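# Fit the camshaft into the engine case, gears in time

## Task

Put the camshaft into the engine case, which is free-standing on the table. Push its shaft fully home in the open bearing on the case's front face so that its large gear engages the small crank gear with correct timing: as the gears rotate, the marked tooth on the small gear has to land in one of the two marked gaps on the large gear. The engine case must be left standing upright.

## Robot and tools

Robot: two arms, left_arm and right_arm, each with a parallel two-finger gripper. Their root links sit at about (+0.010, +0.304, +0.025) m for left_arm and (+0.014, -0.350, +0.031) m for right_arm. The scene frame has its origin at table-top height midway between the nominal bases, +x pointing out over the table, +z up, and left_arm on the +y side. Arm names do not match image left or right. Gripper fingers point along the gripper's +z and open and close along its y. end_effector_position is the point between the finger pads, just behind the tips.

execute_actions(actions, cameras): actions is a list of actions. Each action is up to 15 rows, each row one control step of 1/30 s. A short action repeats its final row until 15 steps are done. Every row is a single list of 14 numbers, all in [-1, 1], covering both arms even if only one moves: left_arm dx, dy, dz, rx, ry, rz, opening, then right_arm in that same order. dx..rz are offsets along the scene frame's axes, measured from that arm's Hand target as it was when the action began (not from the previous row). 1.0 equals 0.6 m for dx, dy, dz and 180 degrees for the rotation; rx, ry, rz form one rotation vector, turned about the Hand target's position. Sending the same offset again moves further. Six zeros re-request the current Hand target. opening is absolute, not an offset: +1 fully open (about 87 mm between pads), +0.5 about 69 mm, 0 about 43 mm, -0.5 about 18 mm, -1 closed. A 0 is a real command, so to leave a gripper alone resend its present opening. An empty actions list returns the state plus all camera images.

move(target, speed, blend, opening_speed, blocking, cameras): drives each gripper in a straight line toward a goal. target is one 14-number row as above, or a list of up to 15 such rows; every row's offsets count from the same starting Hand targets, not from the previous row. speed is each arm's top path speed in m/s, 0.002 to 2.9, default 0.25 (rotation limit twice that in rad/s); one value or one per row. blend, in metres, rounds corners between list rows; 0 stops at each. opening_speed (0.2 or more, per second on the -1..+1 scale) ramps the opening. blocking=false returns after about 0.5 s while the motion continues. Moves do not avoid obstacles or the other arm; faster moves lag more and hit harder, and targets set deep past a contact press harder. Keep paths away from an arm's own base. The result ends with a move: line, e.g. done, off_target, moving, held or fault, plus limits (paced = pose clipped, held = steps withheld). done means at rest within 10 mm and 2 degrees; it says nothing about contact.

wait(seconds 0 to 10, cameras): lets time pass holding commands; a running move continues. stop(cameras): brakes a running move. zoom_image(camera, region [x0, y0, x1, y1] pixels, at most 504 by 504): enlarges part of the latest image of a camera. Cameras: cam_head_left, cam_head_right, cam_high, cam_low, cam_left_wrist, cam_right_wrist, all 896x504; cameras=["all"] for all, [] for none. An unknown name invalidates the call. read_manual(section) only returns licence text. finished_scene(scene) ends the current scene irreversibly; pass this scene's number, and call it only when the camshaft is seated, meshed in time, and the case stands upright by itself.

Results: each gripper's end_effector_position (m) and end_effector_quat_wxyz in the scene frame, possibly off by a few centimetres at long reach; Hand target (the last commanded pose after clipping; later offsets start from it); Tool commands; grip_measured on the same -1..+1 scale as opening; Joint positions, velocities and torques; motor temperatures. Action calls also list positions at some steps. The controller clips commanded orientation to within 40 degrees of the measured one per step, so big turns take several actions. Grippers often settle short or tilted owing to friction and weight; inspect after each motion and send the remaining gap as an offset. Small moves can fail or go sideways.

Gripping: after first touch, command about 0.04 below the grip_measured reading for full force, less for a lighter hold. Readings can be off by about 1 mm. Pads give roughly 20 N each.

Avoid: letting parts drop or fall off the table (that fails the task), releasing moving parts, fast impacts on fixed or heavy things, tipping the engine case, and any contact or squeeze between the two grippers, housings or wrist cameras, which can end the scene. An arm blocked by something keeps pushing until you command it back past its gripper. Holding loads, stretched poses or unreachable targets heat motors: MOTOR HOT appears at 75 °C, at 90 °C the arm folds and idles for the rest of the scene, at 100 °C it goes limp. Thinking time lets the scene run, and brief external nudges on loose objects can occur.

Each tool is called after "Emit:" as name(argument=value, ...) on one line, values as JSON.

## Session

Great.

Emit:
execute_actions(actions=[])

Scene clock: 0.00 s.
left_arm: end_effector_position=(+0.3243, +0.1781, +0.3408) grip_measured=+1.000 end_effector_quat_wxyz=(+0.476, +0.002, +0.813, -0.334) | right_arm: end_effector_position=(+0.3744, -0.1201, +0.3032) grip_measured=+0.980 end_effector_quat_wxyz=(+0.361, -0.101, +0.901, +0.218)
Joint positions: left_arm=[-0.047 1.083 1.188 -0.481 0.501 -0.422 1] | right_arm=[0.485 1.595 1.699 -0.81 -0.131 0.321 0.99]
Joint velocities: within noise
Joint torques (N m): no reading
Motor temperatures (°C): left_arm=[20 24 30 27 22 22 22] | right_arm=[22 32 26 25 19 22 20]
Heat: left arm: 30 °C; right arm: 32 °C.
Hand target: left_arm +0.3240, +0.1782, +0.3451; +0.481, +0.003, +0.811, -0.335 | right_arm +0.3745, -0.1200, +0.3122; +0.372, -0.101, +0.896, +0.222
Tool commands: left_gripper/opening=+1.0 right_gripper/opening=+1.0
camera_calibration:
cam_left_wrist: T_world_to_cam=[[-0.319943, -0.787927, 0.526125, 0.066236], [-0.946213, 0.237517, -0.219697, 0.357387], [0.0481414, -0.568117, -0.821539, 0.512299], [0, 0, 0, 1]] pos_world=[0.334693, 0.258349, 0.464542]
cam_right_wrist: T_world_to_cam=[[0.333919, -0.884478, -0.325878, -0.134568], [-0.928772, -0.367735, 0.0463957, 0.311109], [-0.160873, 0.287174, -0.944273, 0.5255], [0, 0, 0, 1]] pos_world=[0.418422, -0.155527, 0.437928]

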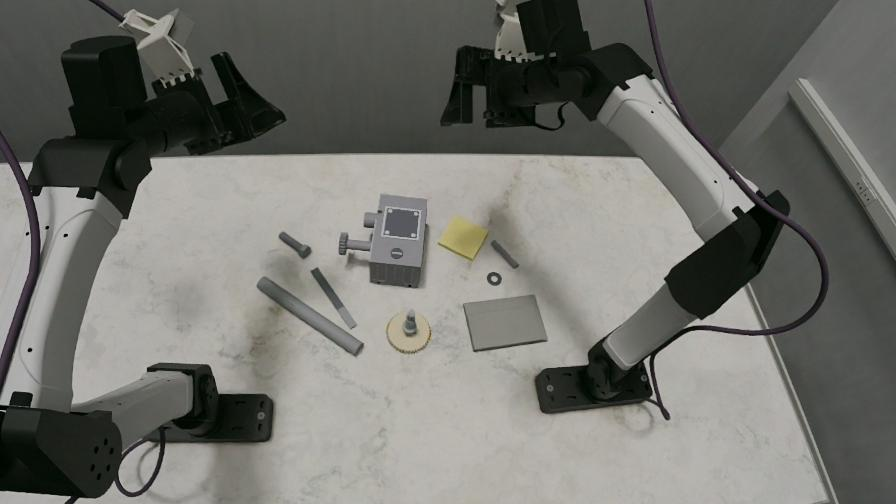

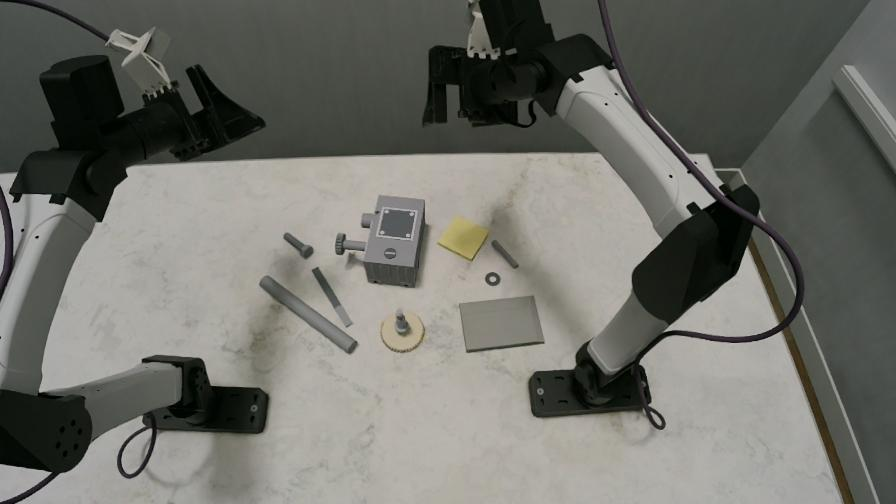

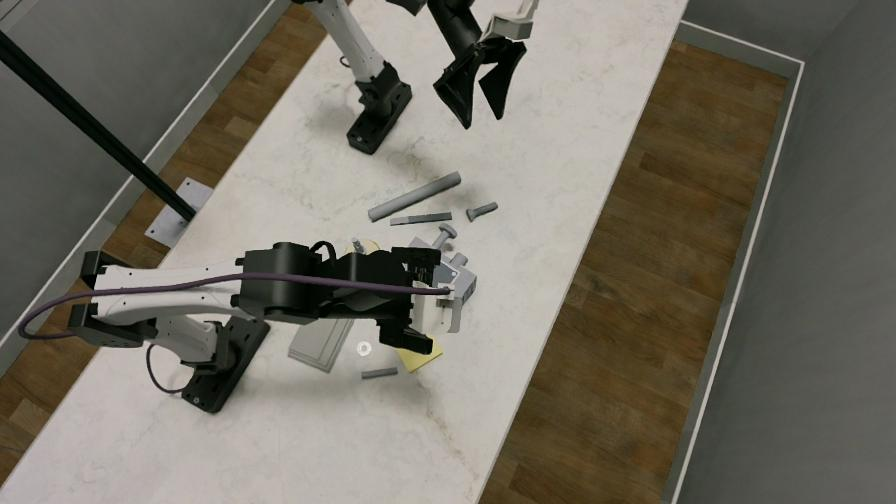

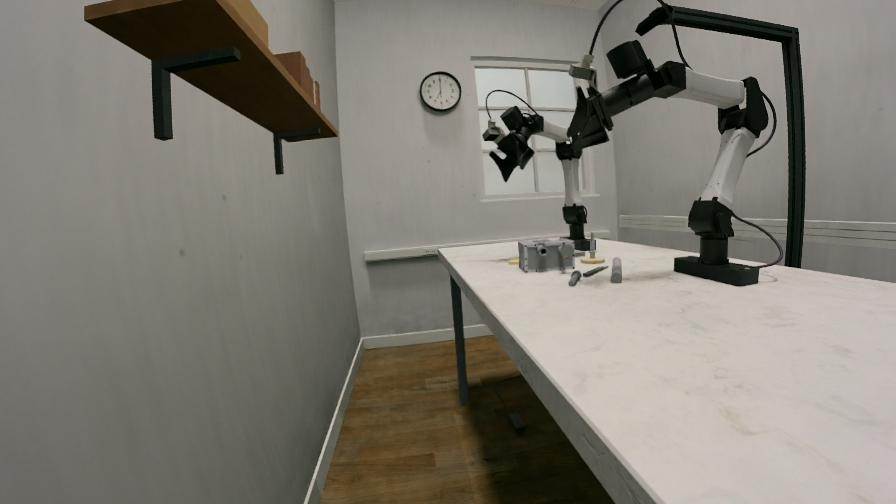

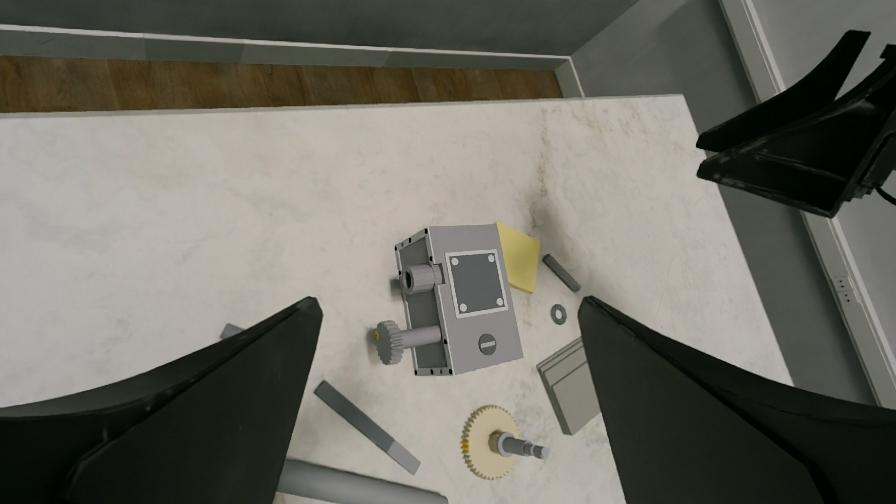

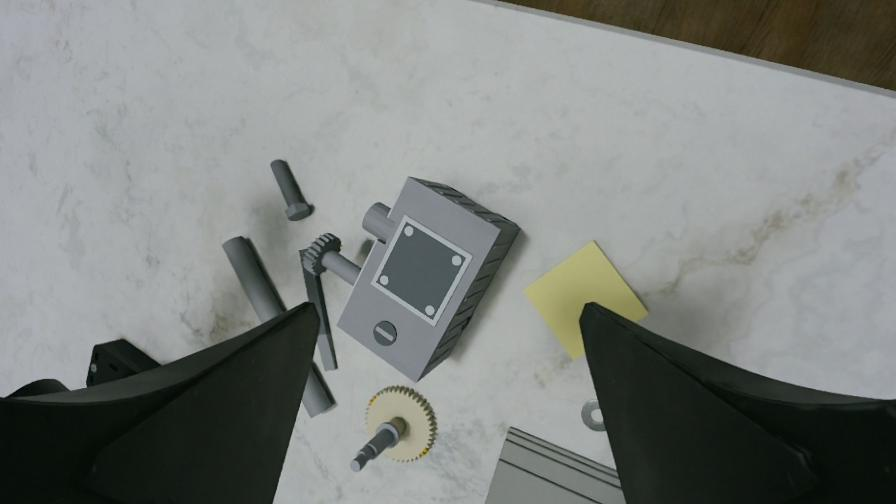

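Emit:
zoom_image(camera="cam_right_wrist", region=[320, 360, 480, 490])

Emit:
zoom_image(camera="cam_left_wrist", region=[350, 210, 570, 490])

Emit:
zoom_image(camera="cam_low", region=[500, 220, 640, 300])

Emit:
zoom_image(camera="cam_head_left", region=[330, 180, 450, 370])

Scaled by 3.150.

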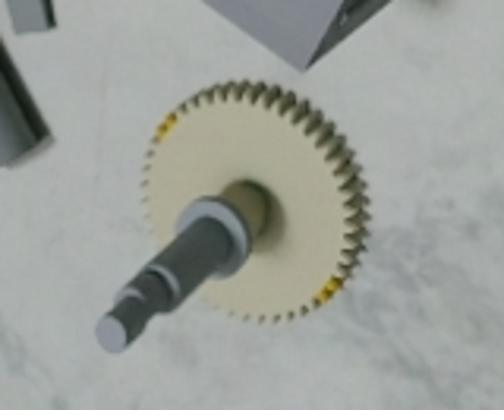

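Scaled by 1.800.

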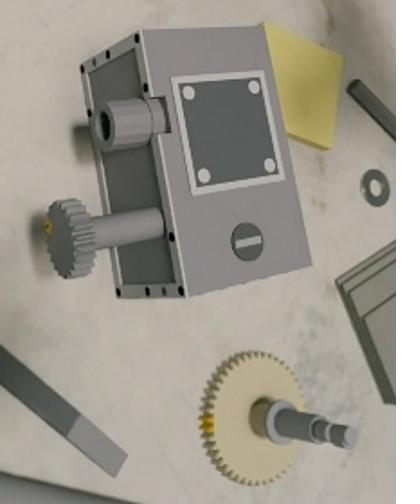

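Scaled by 3.600.

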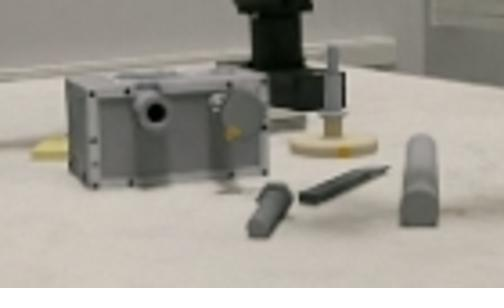

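Scaled by 2.653.

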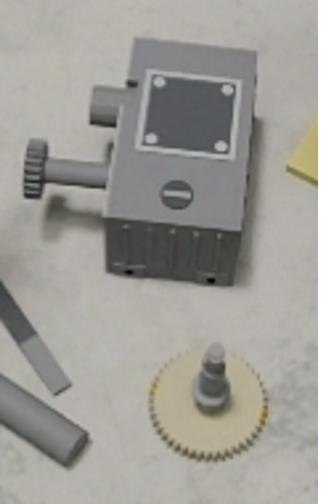

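Emit:
move(target=[-0.09,0.053,-0.34,0.026,-0.167,-0.182,-0.6,0,0,0,0,0,0,1], speed=0.3, cameras=["cam_left_wrist"])

Scene clock: 56.80 s.
left_arm: end_effector_position=(+0.2729, +0.2100, +0.1433) grip_measured=-0.600 end_effector_quat_wxyz=(+0.556, +0.334, +0.644, -0.406) | right_arm: end_effector_position=(+0.3744, -0.1201, +0.3032) grip_measured=+0.980 end_effector_quat_wxyz=(+0.361, -0.101, +0.901, +0.218)
Joint positions: left_arm=[0.357 1.301 0.306 0.629 1.423 0.209 0.2] | right_arm=[0.485 1.595 1.699 -0.81 -0.131 0.321 0.99]
Joint torques (N m): left_arm=[0.8 -2.29 5.42 1.7 0.39 0.1] | right_arm=[-0.18 -9.37 8.12 1.66 0.05 -0.03]
Motor temperatures (°C): left_arm=[20 24 35 32 22 22 22] | right_arm=[22 38 32 29 19 22 20]
Heat: left arm: 35 °C; right arm: 38 °C.
Hand target: left_arm +0.2699, +0.2100, +0.1411; +0.558, +0.334, +0.639, -0.410 | right_arm +0.3745, -0.1200, +0.3122; +0.372, -0.101, +0.896, +0.222
Off the commanded pose: left_arm 0.004 m, 1 deg | right_arm 0.009 m, 1 deg.
move: done
camera_calibration:
cam_left_wrist: T_world_to_cam=[[-0.878217, -0.458417, 0.136341, 0.317812], [-0.449495, 0.693763, -0.562714, 0.0755485], [0.16337, -0.55547, -0.815331, 0.335606], [0, 0, 0, 1]] pos_world=[0.258239, 0.279697, 0.272811]
Images, in order (width x height): cam_left_wrist 896x504.

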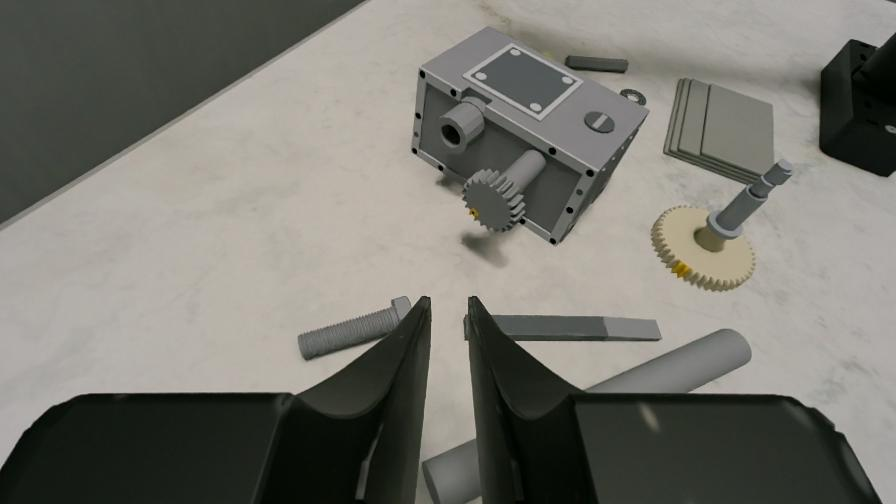

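Emit:
zoom_image(camera="cam_left_wrist", region=[430, 80, 560, 250])

Emit:
zoom_image(camera="cam_left_wrist", region=[640, 150, 800, 300])

Emit:
zoom_image(camera="cam_left_wrist", region=[455, 160, 535, 240])

Scaled by 2.965.

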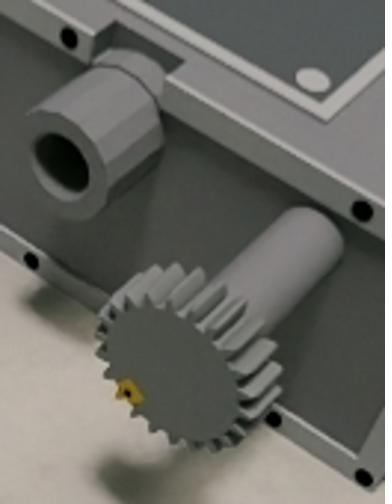

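Scaled by 3.150.

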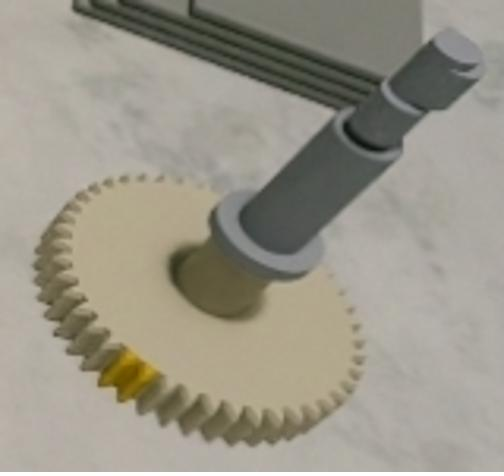

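Scaled by 6.300.

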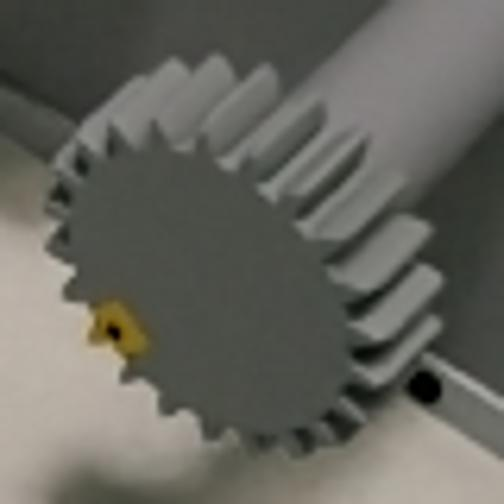

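Emit:
move(target=[0,0,0,0,0,0,-0.6,-0.389,0.138,-0.187,-0.256,0.143,0.244,0], speed=0.3, cameras=["cam_right_wrist","cam_head_left"])

Scene clock: 97.17 s.
left_arm: end_effector_position=(+0.2729, +0.2100, +0.1433) grip_measured=-0.600 end_effector_quat_wxyz=(+0.556, +0.334, +0.644, -0.406) | right_arm: end_effector_position=(+0.1383, -0.0395, +0.1982) grip_measured=+0.000 end_effector_quat_wxyz=(+0.008, -0.496, +0.868, +0.008)
Joint positions: left_arm=[0.357 1.301 0.306 0.63 1.423 0.209 0.2] | right_arm=[1.173 1.981 1.99 -1.557 -0.003 0.134 0.5]
Joint torques (N m): left_arm=[0.76 -2.51 5.5 1.62 0.37 0.13] | right_arm=[-0.38 -9.7 8.59 0.37 0.09 -0.11]
Heat: left arm: 33 °C; right arm: 39 °C.
Hand target: left_arm +0.2698, +0.2100, +0.1411; +0.556, +0.336, +0.641, -0.410 | right_arm +0.1411, -0.0373, +0.2001; -0.001, -0.500, +0.866, +0.000
Off the commanded pose: left_arm 0.004 m, 1 deg | right_arm 0.004 m, 2 deg.
joint sent to its limit (right arm) — joint 4 (wrist pitch), lower limit. The joint targets still meet the commanded pose.
move: done
camera_calibration:
cam_right_wrist: T_world_to_cam=[[0.85725, -0.514858, -0.00653742, -0.139737], [-0.335986, -0.568954, 0.750603, -0.10323], [-0.390174, -0.641258, -0.660721, 0.304053], [0, 0, 0, 1]] pos_world=[0.20374, 0.0642983, 0.277466]
Images, in order (width x height): cam_head_left 896x504, cam_right_wrist 896x504.

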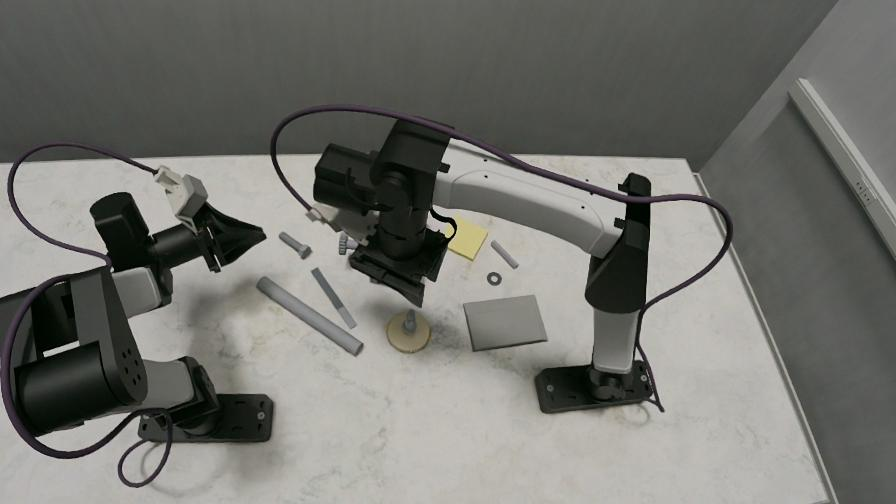

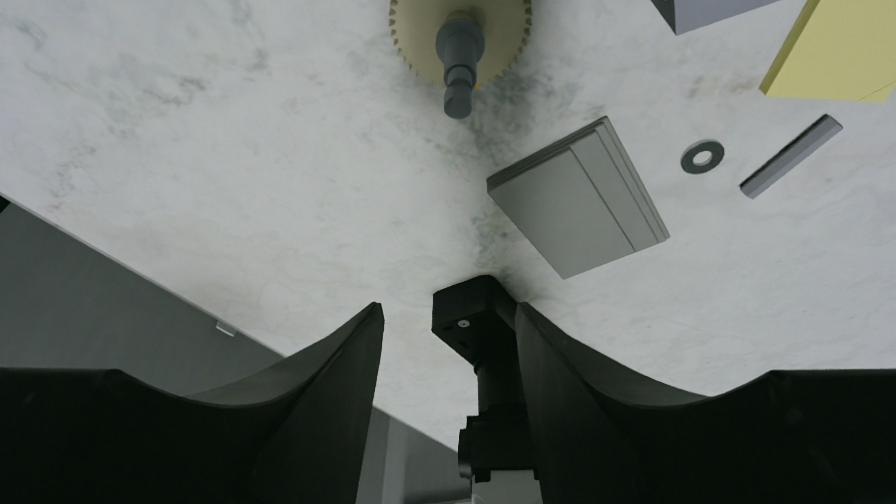

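Emit:
move(target=[[0,0,0,0,0,0,-0.6,0.013,0.005,-0.1,0,0,0,0],[0,0,0,0,0,0,-0.6,0.013,0.005,-0.24,0,0,0,0]], speed=0.15, cameras=["cam_right_wrist"])

Scene clock: 104.43 s.
left_arm: end_effector_position=(+0.2729, +0.2100, +0.1433) grip_measured=-0.600 end_effector_quat_wxyz=(+0.556, +0.334, +0.644, -0.406) | right_arm: end_effector_position=(+0.1463, -0.0340, +0.0621) grip_measured=+0.000 end_effector_quat_wxyz=(+0.000, -0.497, +0.868, +0.002)
Joint positions: left_arm=[0.357 1.301 0.306 0.63 1.423 0.209 0.2] | right_arm=[1.16 2.043 1.53 -1.056 -0.003 0.119 0.5]
Joint torques (N m): left_arm=[0.72 -2.52 5.55 1.63 0.37 0.13] | right_arm=[-0.51 -10.35 5.63 0.56 0.1 -0.11]
Heat: left arm: 33 °C; right arm: 40 °C.
Hand target: left_arm +0.2698, +0.2100, +0.1411; +0.556, +0.336, +0.641, -0.410 | right_arm +0.1489, -0.0342, +0.0560; -0.001, -0.500, +0.866, +0.000
Off the commanded pose: left_arm 0.004 m, 1 deg | right_arm 0.007 m, 1 deg.
move: done
camera_calibration:
cam_right_wrist: T_world_to_cam=[[0.858186, -0.513326, -0.00369638, -0.144946], [-0.32899, -0.555508, 0.76366, 0.00333401], [-0.39406, -0.654146, -0.645608, 0.21988], [0, 0, 0, 1]] pos_world=[0.212133, 0.0712812, 0.138875]
Images, in order (width x height): cam_right_wrist 896x504.

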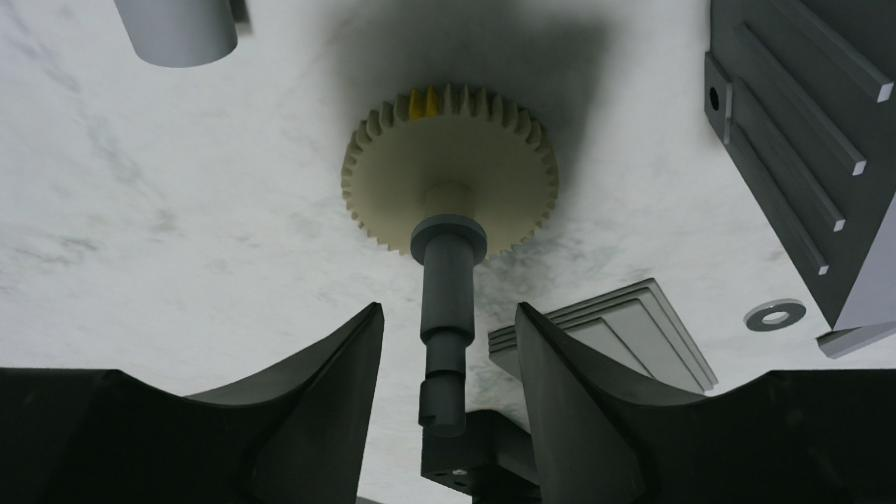

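Emit:
move(target=[[0,0,0,0,0,0,-0.6,0.003,0,-0.014,0,0,0,0],[0,0,0,0,0,0,-0.6,0.003,0,-0.014,0,0,0,-1]], speed=0.08, opening_speed=0.6)

Emit:
move(target=[0,0,0,0,0,0,-0.6,0,0,0.03,0,0,0,-1], speed=0.08, cameras=["cam_right_wrist"])

Scene clock: 112.80 s.
left_arm: end_effector_position=(+0.2729, +0.2100, +0.1433) grip_measured=-0.600 end_effector_quat_wxyz=(+0.556, +0.334, +0.644, -0.406) | right_arm: end_effector_position=(+0.1486, -0.0324, +0.0562) grip_measured=-0.567 end_effector_quat_wxyz=(+0.004, -0.497, +0.868, +0.005)
Joint positions: left_arm=[0.357 1.301 0.306 0.63 1.423 0.209 0.2] | right_arm=[1.156 2.049 1.517 -1.027 -0.003 0.114 0.216]
Joint torques (N m): left_arm=[0.77 -2.5 5.55 1.6 0.39 0.14] | right_arm=[-0.55 -9.77 5.23 0.58 0.09 -0.11]
Heat: left arm: 33 °C; right arm: 41 °C.
Hand target: left_arm +0.2698, +0.2100, +0.1411; +0.556, +0.336, +0.641, -0.410 | right_arm +0.1507, -0.0343, +0.0476; -0.001, -0.500, +0.866, +0.000
Off the commanded pose: left_arm 0.004 m, 1 deg | right_arm 0.009 m, 1 deg.
move: done

Scene clock: 113.73 s.
left_arm: end_effector_position=(+0.2729, +0.2100, +0.1433) grip_measured=-0.600 end_effector_quat_wxyz=(+0.556, +0.334, +0.644, -0.406) | right_arm: end_effector_position=(+0.1454, -0.0398, +0.0576) grip_measured=-0.567 end_effector_quat_wxyz=(-0.009, -0.497, +0.868, -0.005)
Joint positions: left_arm=[0.357 1.301 0.306 0.63 1.423 0.209 0.2] | right_arm=[1.156 2.049 1.517 -1.059 -0.003 0.114 0.216]
Joint torques (N m): left_arm=[0.76 -2.48 5.52 1.62 0.38 0.14] | right_arm=[-0.55 -11.77 9.48 0.23 0.09 -0.11]
Heat: left arm: 33 °C; right arm: 41 °C.
Hand target: left_arm +0.2698, +0.2100, +0.1411; +0.556, +0.336, +0.641, -0.410 | right_arm +0.1507, -0.0343, +0.0656; -0.001, -0.500, +0.866, +0.000
Off the commanded pose: left_arm 0.004 m, 1 deg | right_arm 0.011 m, 1 deg.
move: off_target (right_arm)
camera_calibration:
cam_right_wrist: T_world_to_cam=[[0.85855, -0.512728, -0.000937363, -0.147304], [-0.321431, -0.53965, 0.778114, 0.00194222], [-0.399467, -0.667748, -0.628123, 0.212113], [0, 0, 0, 1]] pos_world=[0.211824, 0.0671593, 0.131584]
Images, in order (width x height): cam_right_wrist 896x504.

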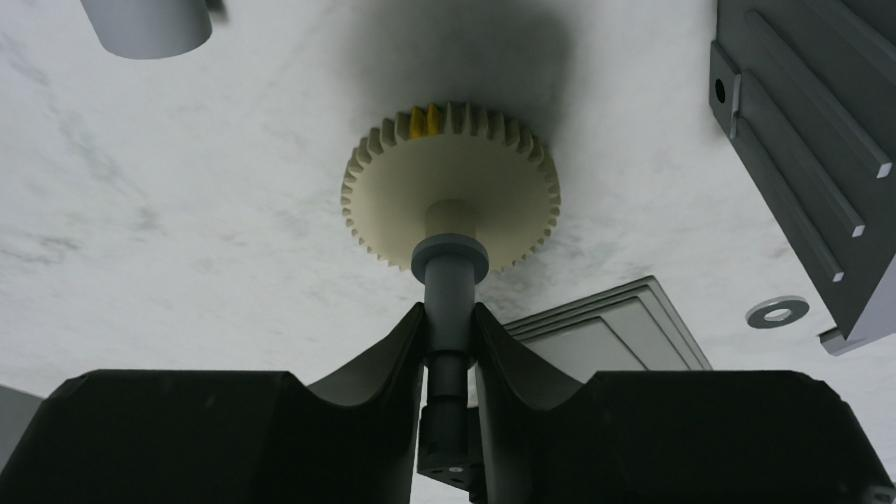

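Emit:
move(target=[[0,0,0,0,0,0,-0.6,0,0,0.27,0,0,0,-1],[0,0,0,0,0,0,-0.6,0.166,0.14,0.29,0,0,-0.289,-1]], speed=[0.15,0.25], cameras=["cam_right_wrist","cam_head_left"])

Scene clock: 123.40 s.
left_arm: end_effector_position=(+0.2729, +0.2100, +0.1433) grip_measured=-0.600 end_effector_quat_wxyz=(+0.556, +0.334, +0.644, -0.406) | right_arm: end_effector_position=(+0.2476, +0.0446, +0.2360) grip_measured=-0.567 end_effector_quat_wxyz=(+0.096, -0.062, +0.985, +0.131)
Joint positions: left_arm=[0.357 1.301 0.306 0.63 1.423 0.209 0.2] | right_arm=[0.966 2.271 2.594 -1.567 -0.011 0.84 0.216]
Joint torques (N m): left_arm=[0.77 -2.55 5.55 1.6 0.38 0.14] | right_arm=[-0.53 -11.96 9.02 0.92 -0.01 0.12]
Heat: left arm: 33 °C; right arm: 42 °C.
Hand target: left_arm +0.2698, +0.2100, +0.1411; +0.556, +0.336, +0.641, -0.410 | right_arm +0.2502, +0.0498, +0.2396; -0.001, -0.070, +0.998, +0.001
Off the commanded pose: left_arm 0.004 m, 1 deg | right_arm 0.007 m, 19 deg.
joint read past its limit (right arm) — joint 4 (wrist pitch), lower limit.
joint sent to its limit (right arm) — joint 4 (wrist pitch), lower limit. The joint targets are off in orientation, not in position.
move: off_target (right_arm)
camera_calibration:
cam_right_wrist: T_world_to_cam=[[0.140248, -0.958626, -0.247722, 0.0642827], [-0.760582, -0.264494, 0.592923, 0.0816587], [-0.633913, 0.105257, -0.766209, 0.477437], [0, 0, 0, 1]] pos_world=[0.355746, 0.0329678, 0.333323]
Images, in order (width x height): cam_head_left 896x504, cam_right_wrist 896x504.

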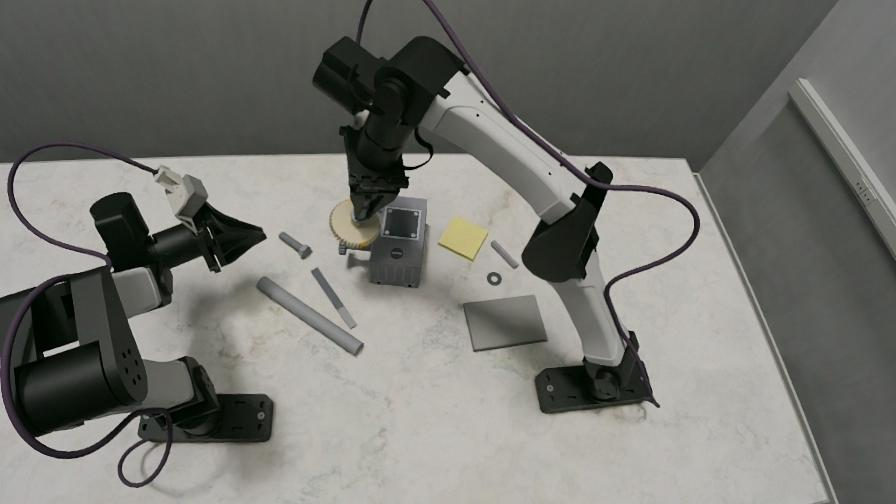

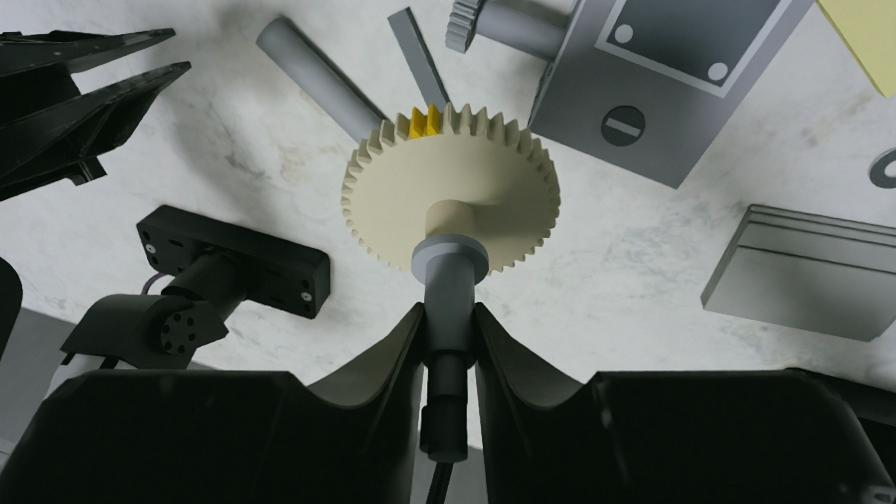

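Emit:
move(target=[0,0,0,0,0,0,-0.6,0.033,0.04,-0.115,0,0,0,-1], speed=0.2, cameras=["cam_head_left","cam_high","cam_low","cam_left_wrist"])

Scene clock: 130.13 s.
left_arm: end_effector_position=(+0.2729, +0.2100, +0.1433) grip_measured=-0.600 end_effector_quat_wxyz=(+0.556, +0.334, +0.644, -0.406) | right_arm: end_effector_position=(+0.2660, +0.0693, +0.1663) grip_measured=-0.567 end_effector_quat_wxyz=(+0.067, -0.061, +0.991, +0.095)
Joint positions: left_arm=[0.357 1.301 0.306 0.63 1.423 0.209 0.2] | right_arm=[0.963 2.507 2.737 -1.569 -0.012 0.84 0.216]
Joint torques (N m): left_arm=[0.76 -2.5 5.55 1.61 0.38 0.13] | right_arm=[-0.47 -14.24 9.16 0.8 0.07 0.08]
Heat: left arm: 32 °C; right arm: 42 °C.
Hand target: left_arm +0.2698, +0.2100, +0.1411; +0.556, +0.336, +0.641, -0.410 | right_arm +0.2702, +0.0737, +0.1707; -0.001, -0.070, +0.998, +0.001
Off the commanded pose: left_arm 0.004 m, 1 deg | right_arm 0.007 m, 13 deg.
joint read past its limit (right arm) — joint 4 (wrist pitch), lower limit.
joint sent to its limit (right arm) — joint 4 (wrist pitch), lower limit. The joint targets are off in orientation, not in position.
move: off_target (right_arm)
camera_calibration:
cam_left_wrist: T_world_to_cam=[[-0.878184, -0.458491, 0.136308, 0.317819], [-0.44952, 0.693684, -0.562791, 0.0756541], [0.16348, -0.555508, -0.815283, 0.335657], [0, 0, 0, 1]] pos_world=[0.258238, 0.279697, 0.272911]
Images, in order (width x height): cam_head_left 896x504, cam_high 896x504, cam_low 896x504, cam_left_wrist 896x504.

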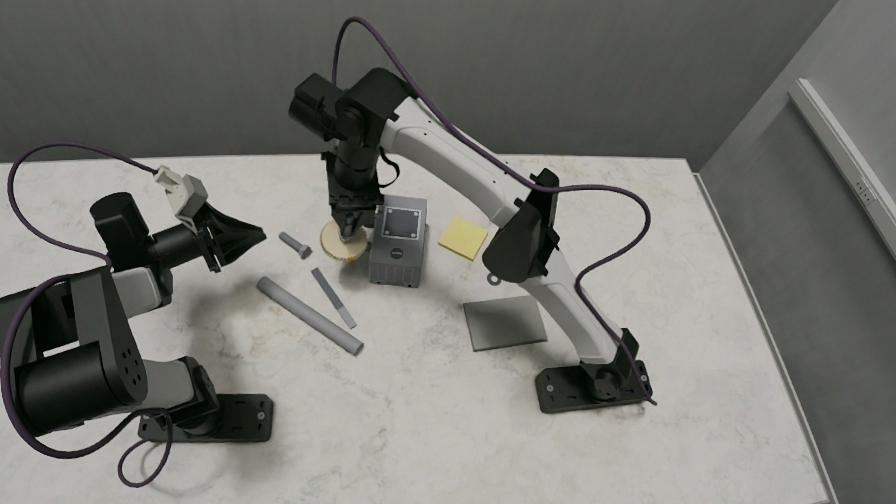

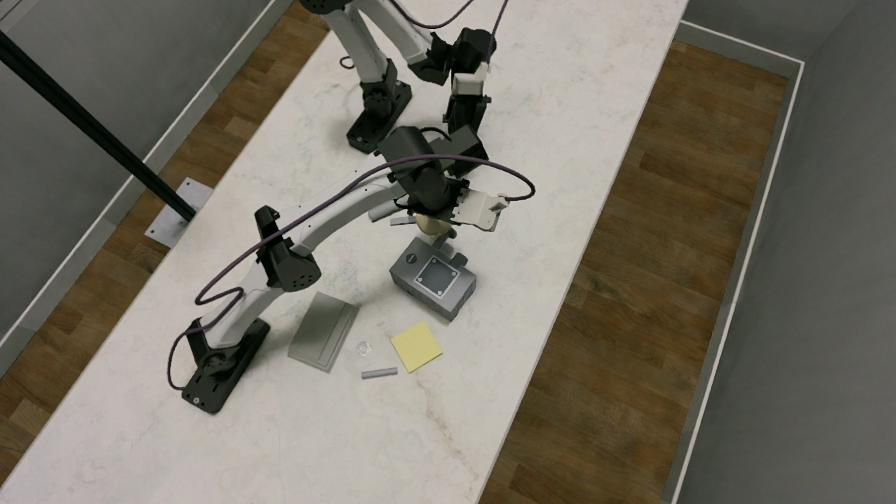

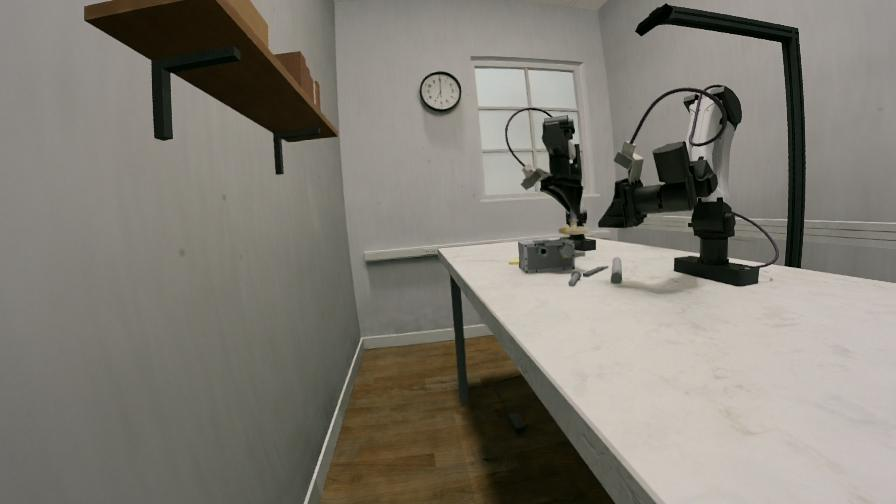

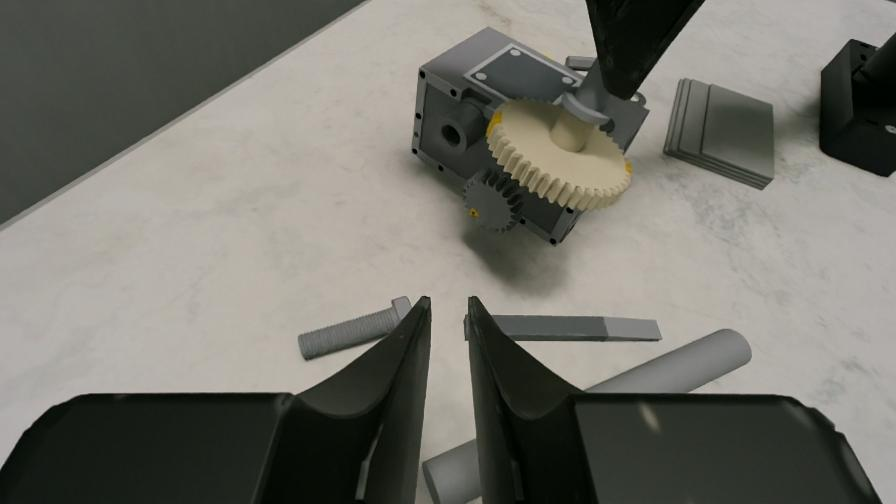

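Emit:
move(target=[[-0.116,-0.017,0.098,-0.35,0.204,0.246,0,0,0,0,0,0,0,-1],[-0.15,-0.175,-0.05,-0.35,0.204,0.246,0,0,0,0,0,0,0,-1]], speed=0.25, cameras=["cam_left_wrist","cam_right_wrist","cam_head_left","cam_low"])

Scene clock: 156.67 s.
left_arm: end_effector_position=(+0.1718, +0.1389, +0.1414) grip_measured=+0.000 end_effector_quat_wxyz=(+0.295, -0.247, +0.748, -0.540) | right_arm: end_effector_position=(+0.2660, +0.0693, +0.1663) grip_measured=-0.567 end_effector_quat_wxyz=(+0.067, -0.061, +0.991, +0.095)
Joint positions: left_arm=[-0.252 0.014 0.05 -0.308 0.45 -1.269 0.5] | right_arm=[0.963 2.507 2.737 -1.569 -0.012 0.84 0.216]
Joint torques (N m): left_arm=[0.77 1.69 8.85 2.1 0.07 0.11] | right_arm=[-0.49 -14.2 9.17 0.8 0.06 0.09]
Motor temperatures (°C): left_arm=[20 24 33 32 22 22 22] | right_arm=[22 46 35 26 19 22 20]
Heat: left arm: 33 °C; right arm: 46 °C.
Hand target: left_arm +0.1735, +0.1400, +0.1449; +0.301, -0.247, +0.745, -0.542 (not the last commanded pose) | right_arm +0.2702, +0.0737, +0.1707; -0.001, -0.070, +0.998, +0.001
Off the commanded pose: left_arm 0.046 m, 39 deg | right_arm 0.007 m, 13 deg.
joint read past its limit (right arm) — joint 4 (wrist pitch), lower limit.
joint sent to its limit (right arm) — joint 4 (wrist pitch), lower limit. The joint targets are off in orientation, not in position.
move: held (left_arm; a check stopped the path), off_target (right_arm); path passed 1 of 2 targets; limits=held
pose unreachable (left arm): on one or more control steps of this call, first in action 0 (counted from 0), this arm could not follow its commanded pose, so it was not sent that pose on those steps. It may still have moved: this result reports where it is.
cause: moving toward the commanded pose would bring two parts of the arm too close to each other (its upper arm (the part past joint 2) and its wrist (the part past joint 5), with joints 3 (elbow) to 5 (wrist yaw) between them, 6 mm apart when it was first held).
camera_calibration:
cam_left_wrist: T_world_to_cam=[[0.049431, -0.31278, 0.948538, -0.0976973], [-0.991196, 0.101431, 0.0851008, 0.162209], [-0.122829, -0.944394, -0.305013, 0.342186], [0, 0, 0, 1]] pos_world=[0.20764, 0.276148, 0.183237]
cam_right_wrist: T_world_to_cam=[[0.126153, -0.97548, -0.180348, 0.061876], [-0.727434, -0.214573, 0.651765, 0.12152], [-0.674481, 0.048969, -0.736666, 0.44295], [0, 0, 0, 1]] pos_world=[0.379353, 0.0647428, 0.258263]
Images, in order (width x height): cam_head_left 896x504, cam_low 896x504, cam_left_wrist 896x504, cam_right_wrist 896x504.

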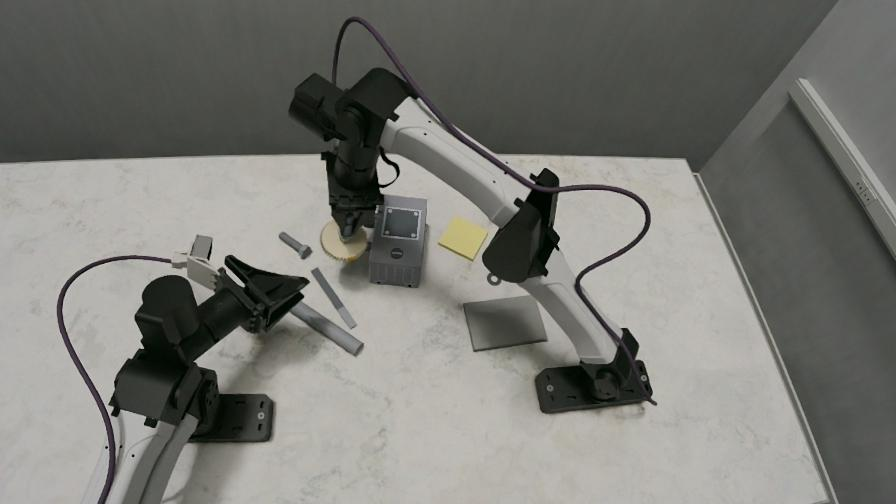

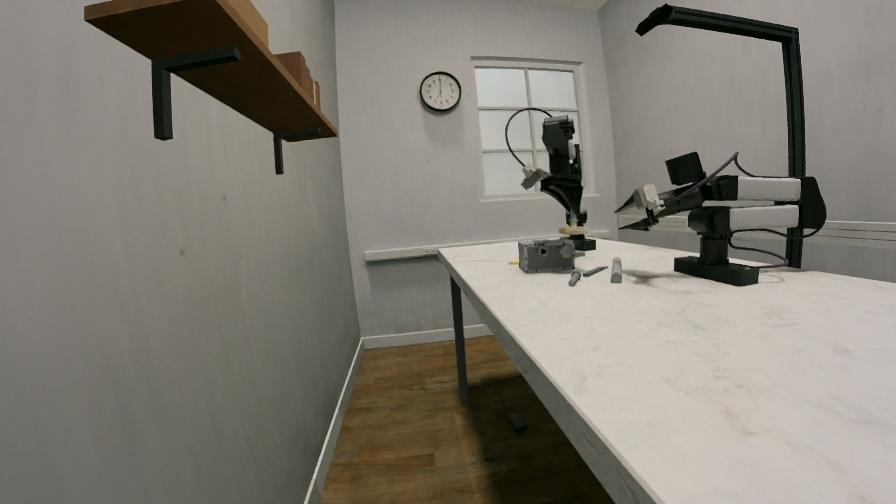

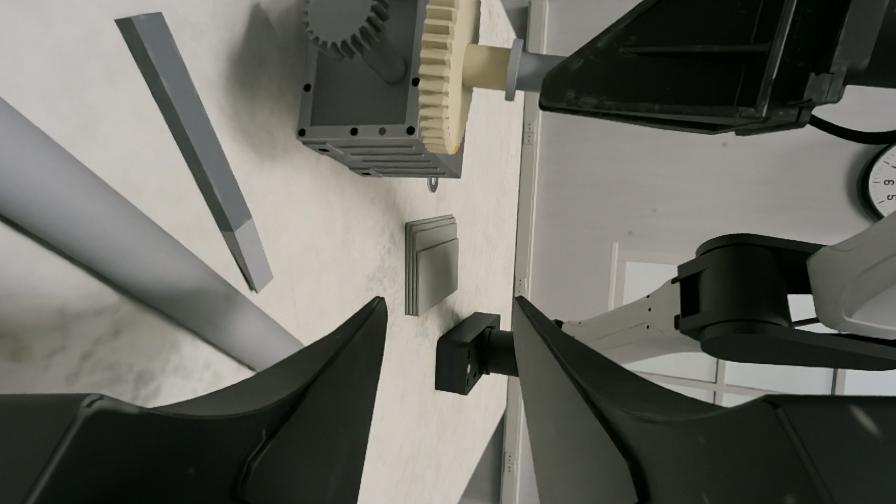

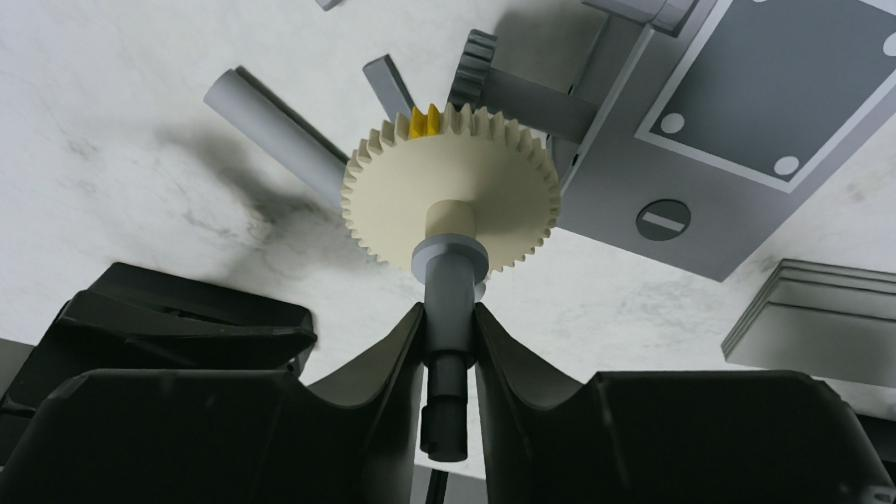

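Emit:
move(target=[0.043,0.002,-0.042,-0.029,-0.057,0.011,0,0,0,0,0,0,0,-1], speed=0.15, cameras=["cam_left_wrist","cam_right_wrist","cam_head_left"])

Scene clock: 169.83 s.
left_arm: end_effector_position=(+0.1756, +0.1411, +0.1422) grip_measured=+0.000 end_effector_quat_wxyz=(+0.303, -0.250, +0.743, -0.541) | right_arm: end_effector_position=(+0.2660, +0.0693, +0.1663) grip_measured=-0.567 end_effector_quat_wxyz=(+0.067, -0.061, +0.991, +0.095)
Joint positions: left_arm=[-0.235 0.014 0.042 -0.288 0.452 -1.269 0.5] | right_arm=[0.963 2.507 2.737 -1.569 -0.012 0.84 0.216]
Joint torques (N m): left_arm=[0.1 1.76 8.4 2.04 0.09 0.12] | right_arm=[-0.5 -14.24 9.09 0.82 0.07 0.08]
Heat: left arm: 35 °C; right arm: 47 °C.
Hand target: left_arm +0.1754, +0.1408, +0.1426; +0.303, -0.249, +0.743, -0.542 (not the last commanded pose) | right_arm +0.2702, +0.0737, +0.1707; -0.001, -0.070, +0.998, +0.001
Off the commanded pose: left_arm 0.033 m, 12 deg | right_arm 0.007 m, 13 deg.
joint read past its limit (right arm) — joint 4 (wrist pitch), lower limit.
joint sent to its limit (right arm) — joint 4 (wrist pitch), lower limit. The joint targets are off in orientation, not in position.
move: held (left_arm; a check stopped the path), off_target (right_arm); limits=held
pose unreachable (left arm): on one or more control steps of this call, first in action 0 (counted from 0), this arm could not follow its commanded pose, so it was not sent that pose on those steps. It may still have moved: this result reports where it is.
cause: moving toward the commanded pose would bring two parts of the arm too close to each other (its upper arm (the part past joint 2) and its wrist (the part past joint 5), with joints 3 (elbow) to 5 (wrist yaw) between them, 4 mm apart when it was first held).
camera_calibration:
cam_left_wrist: T_world_to_cam=[[0.0422974, -0.308235, 0.950369, -0.0976888], [-0.993534, 0.0873384, 0.0725451, 0.169848], [-0.105365, -0.947293, -0.302548, 0.341823], [0, 0, 0, 1]] pos_world=[0.208898, 0.278861, 0.183937]
cam_right_wrist: T_world_to_cam=[[0.126153, -0.97548, -0.180348, 0.061876], [-0.727434, -0.214573, 0.651765, 0.12152], [-0.674481, 0.048969, -0.736666, 0.44295], [0, 0, 0, 1]] pos_world=[0.379353, 0.0647428, 0.258263]
Images, in order (width x height): cam_head_left 896x504, cam_left_wrist 896x504, cam_right_wrist 896x504.

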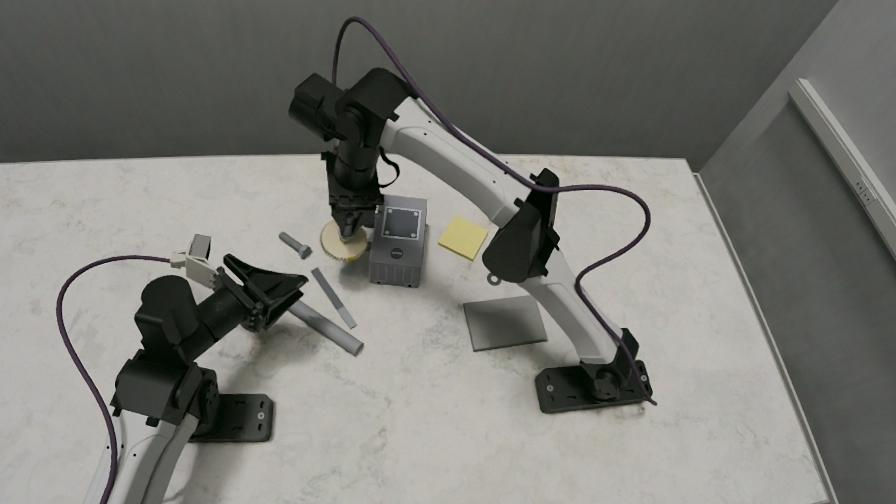

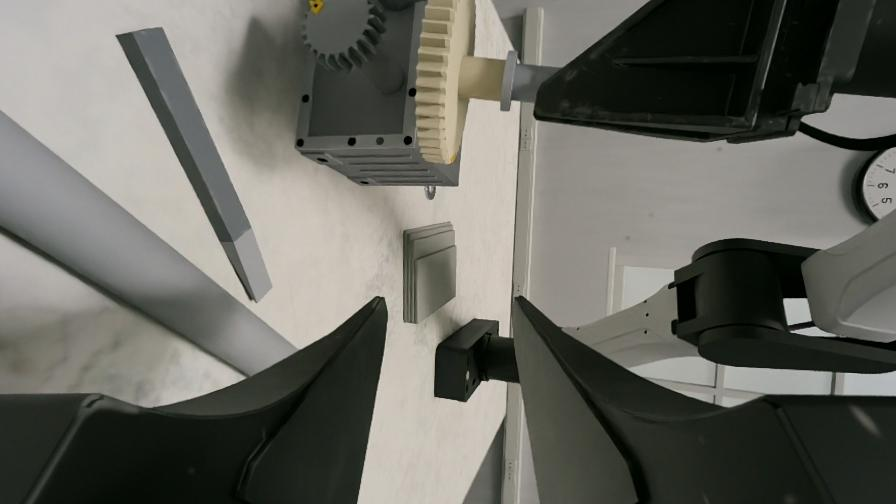

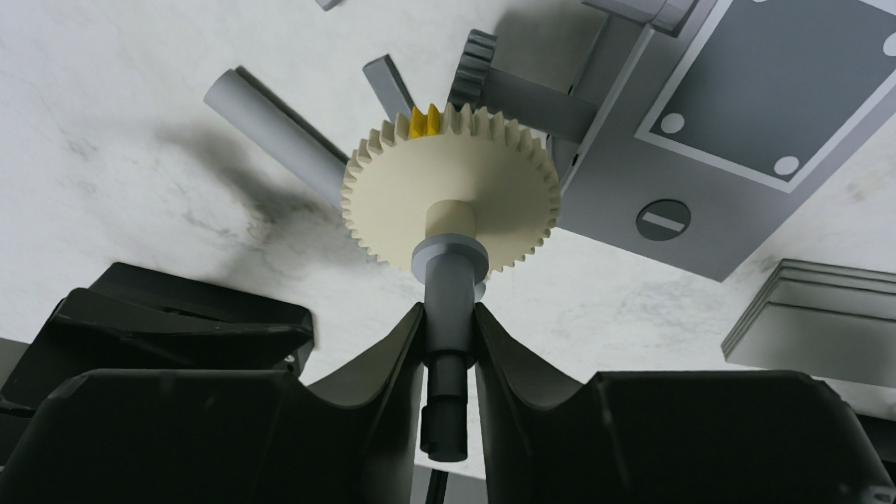

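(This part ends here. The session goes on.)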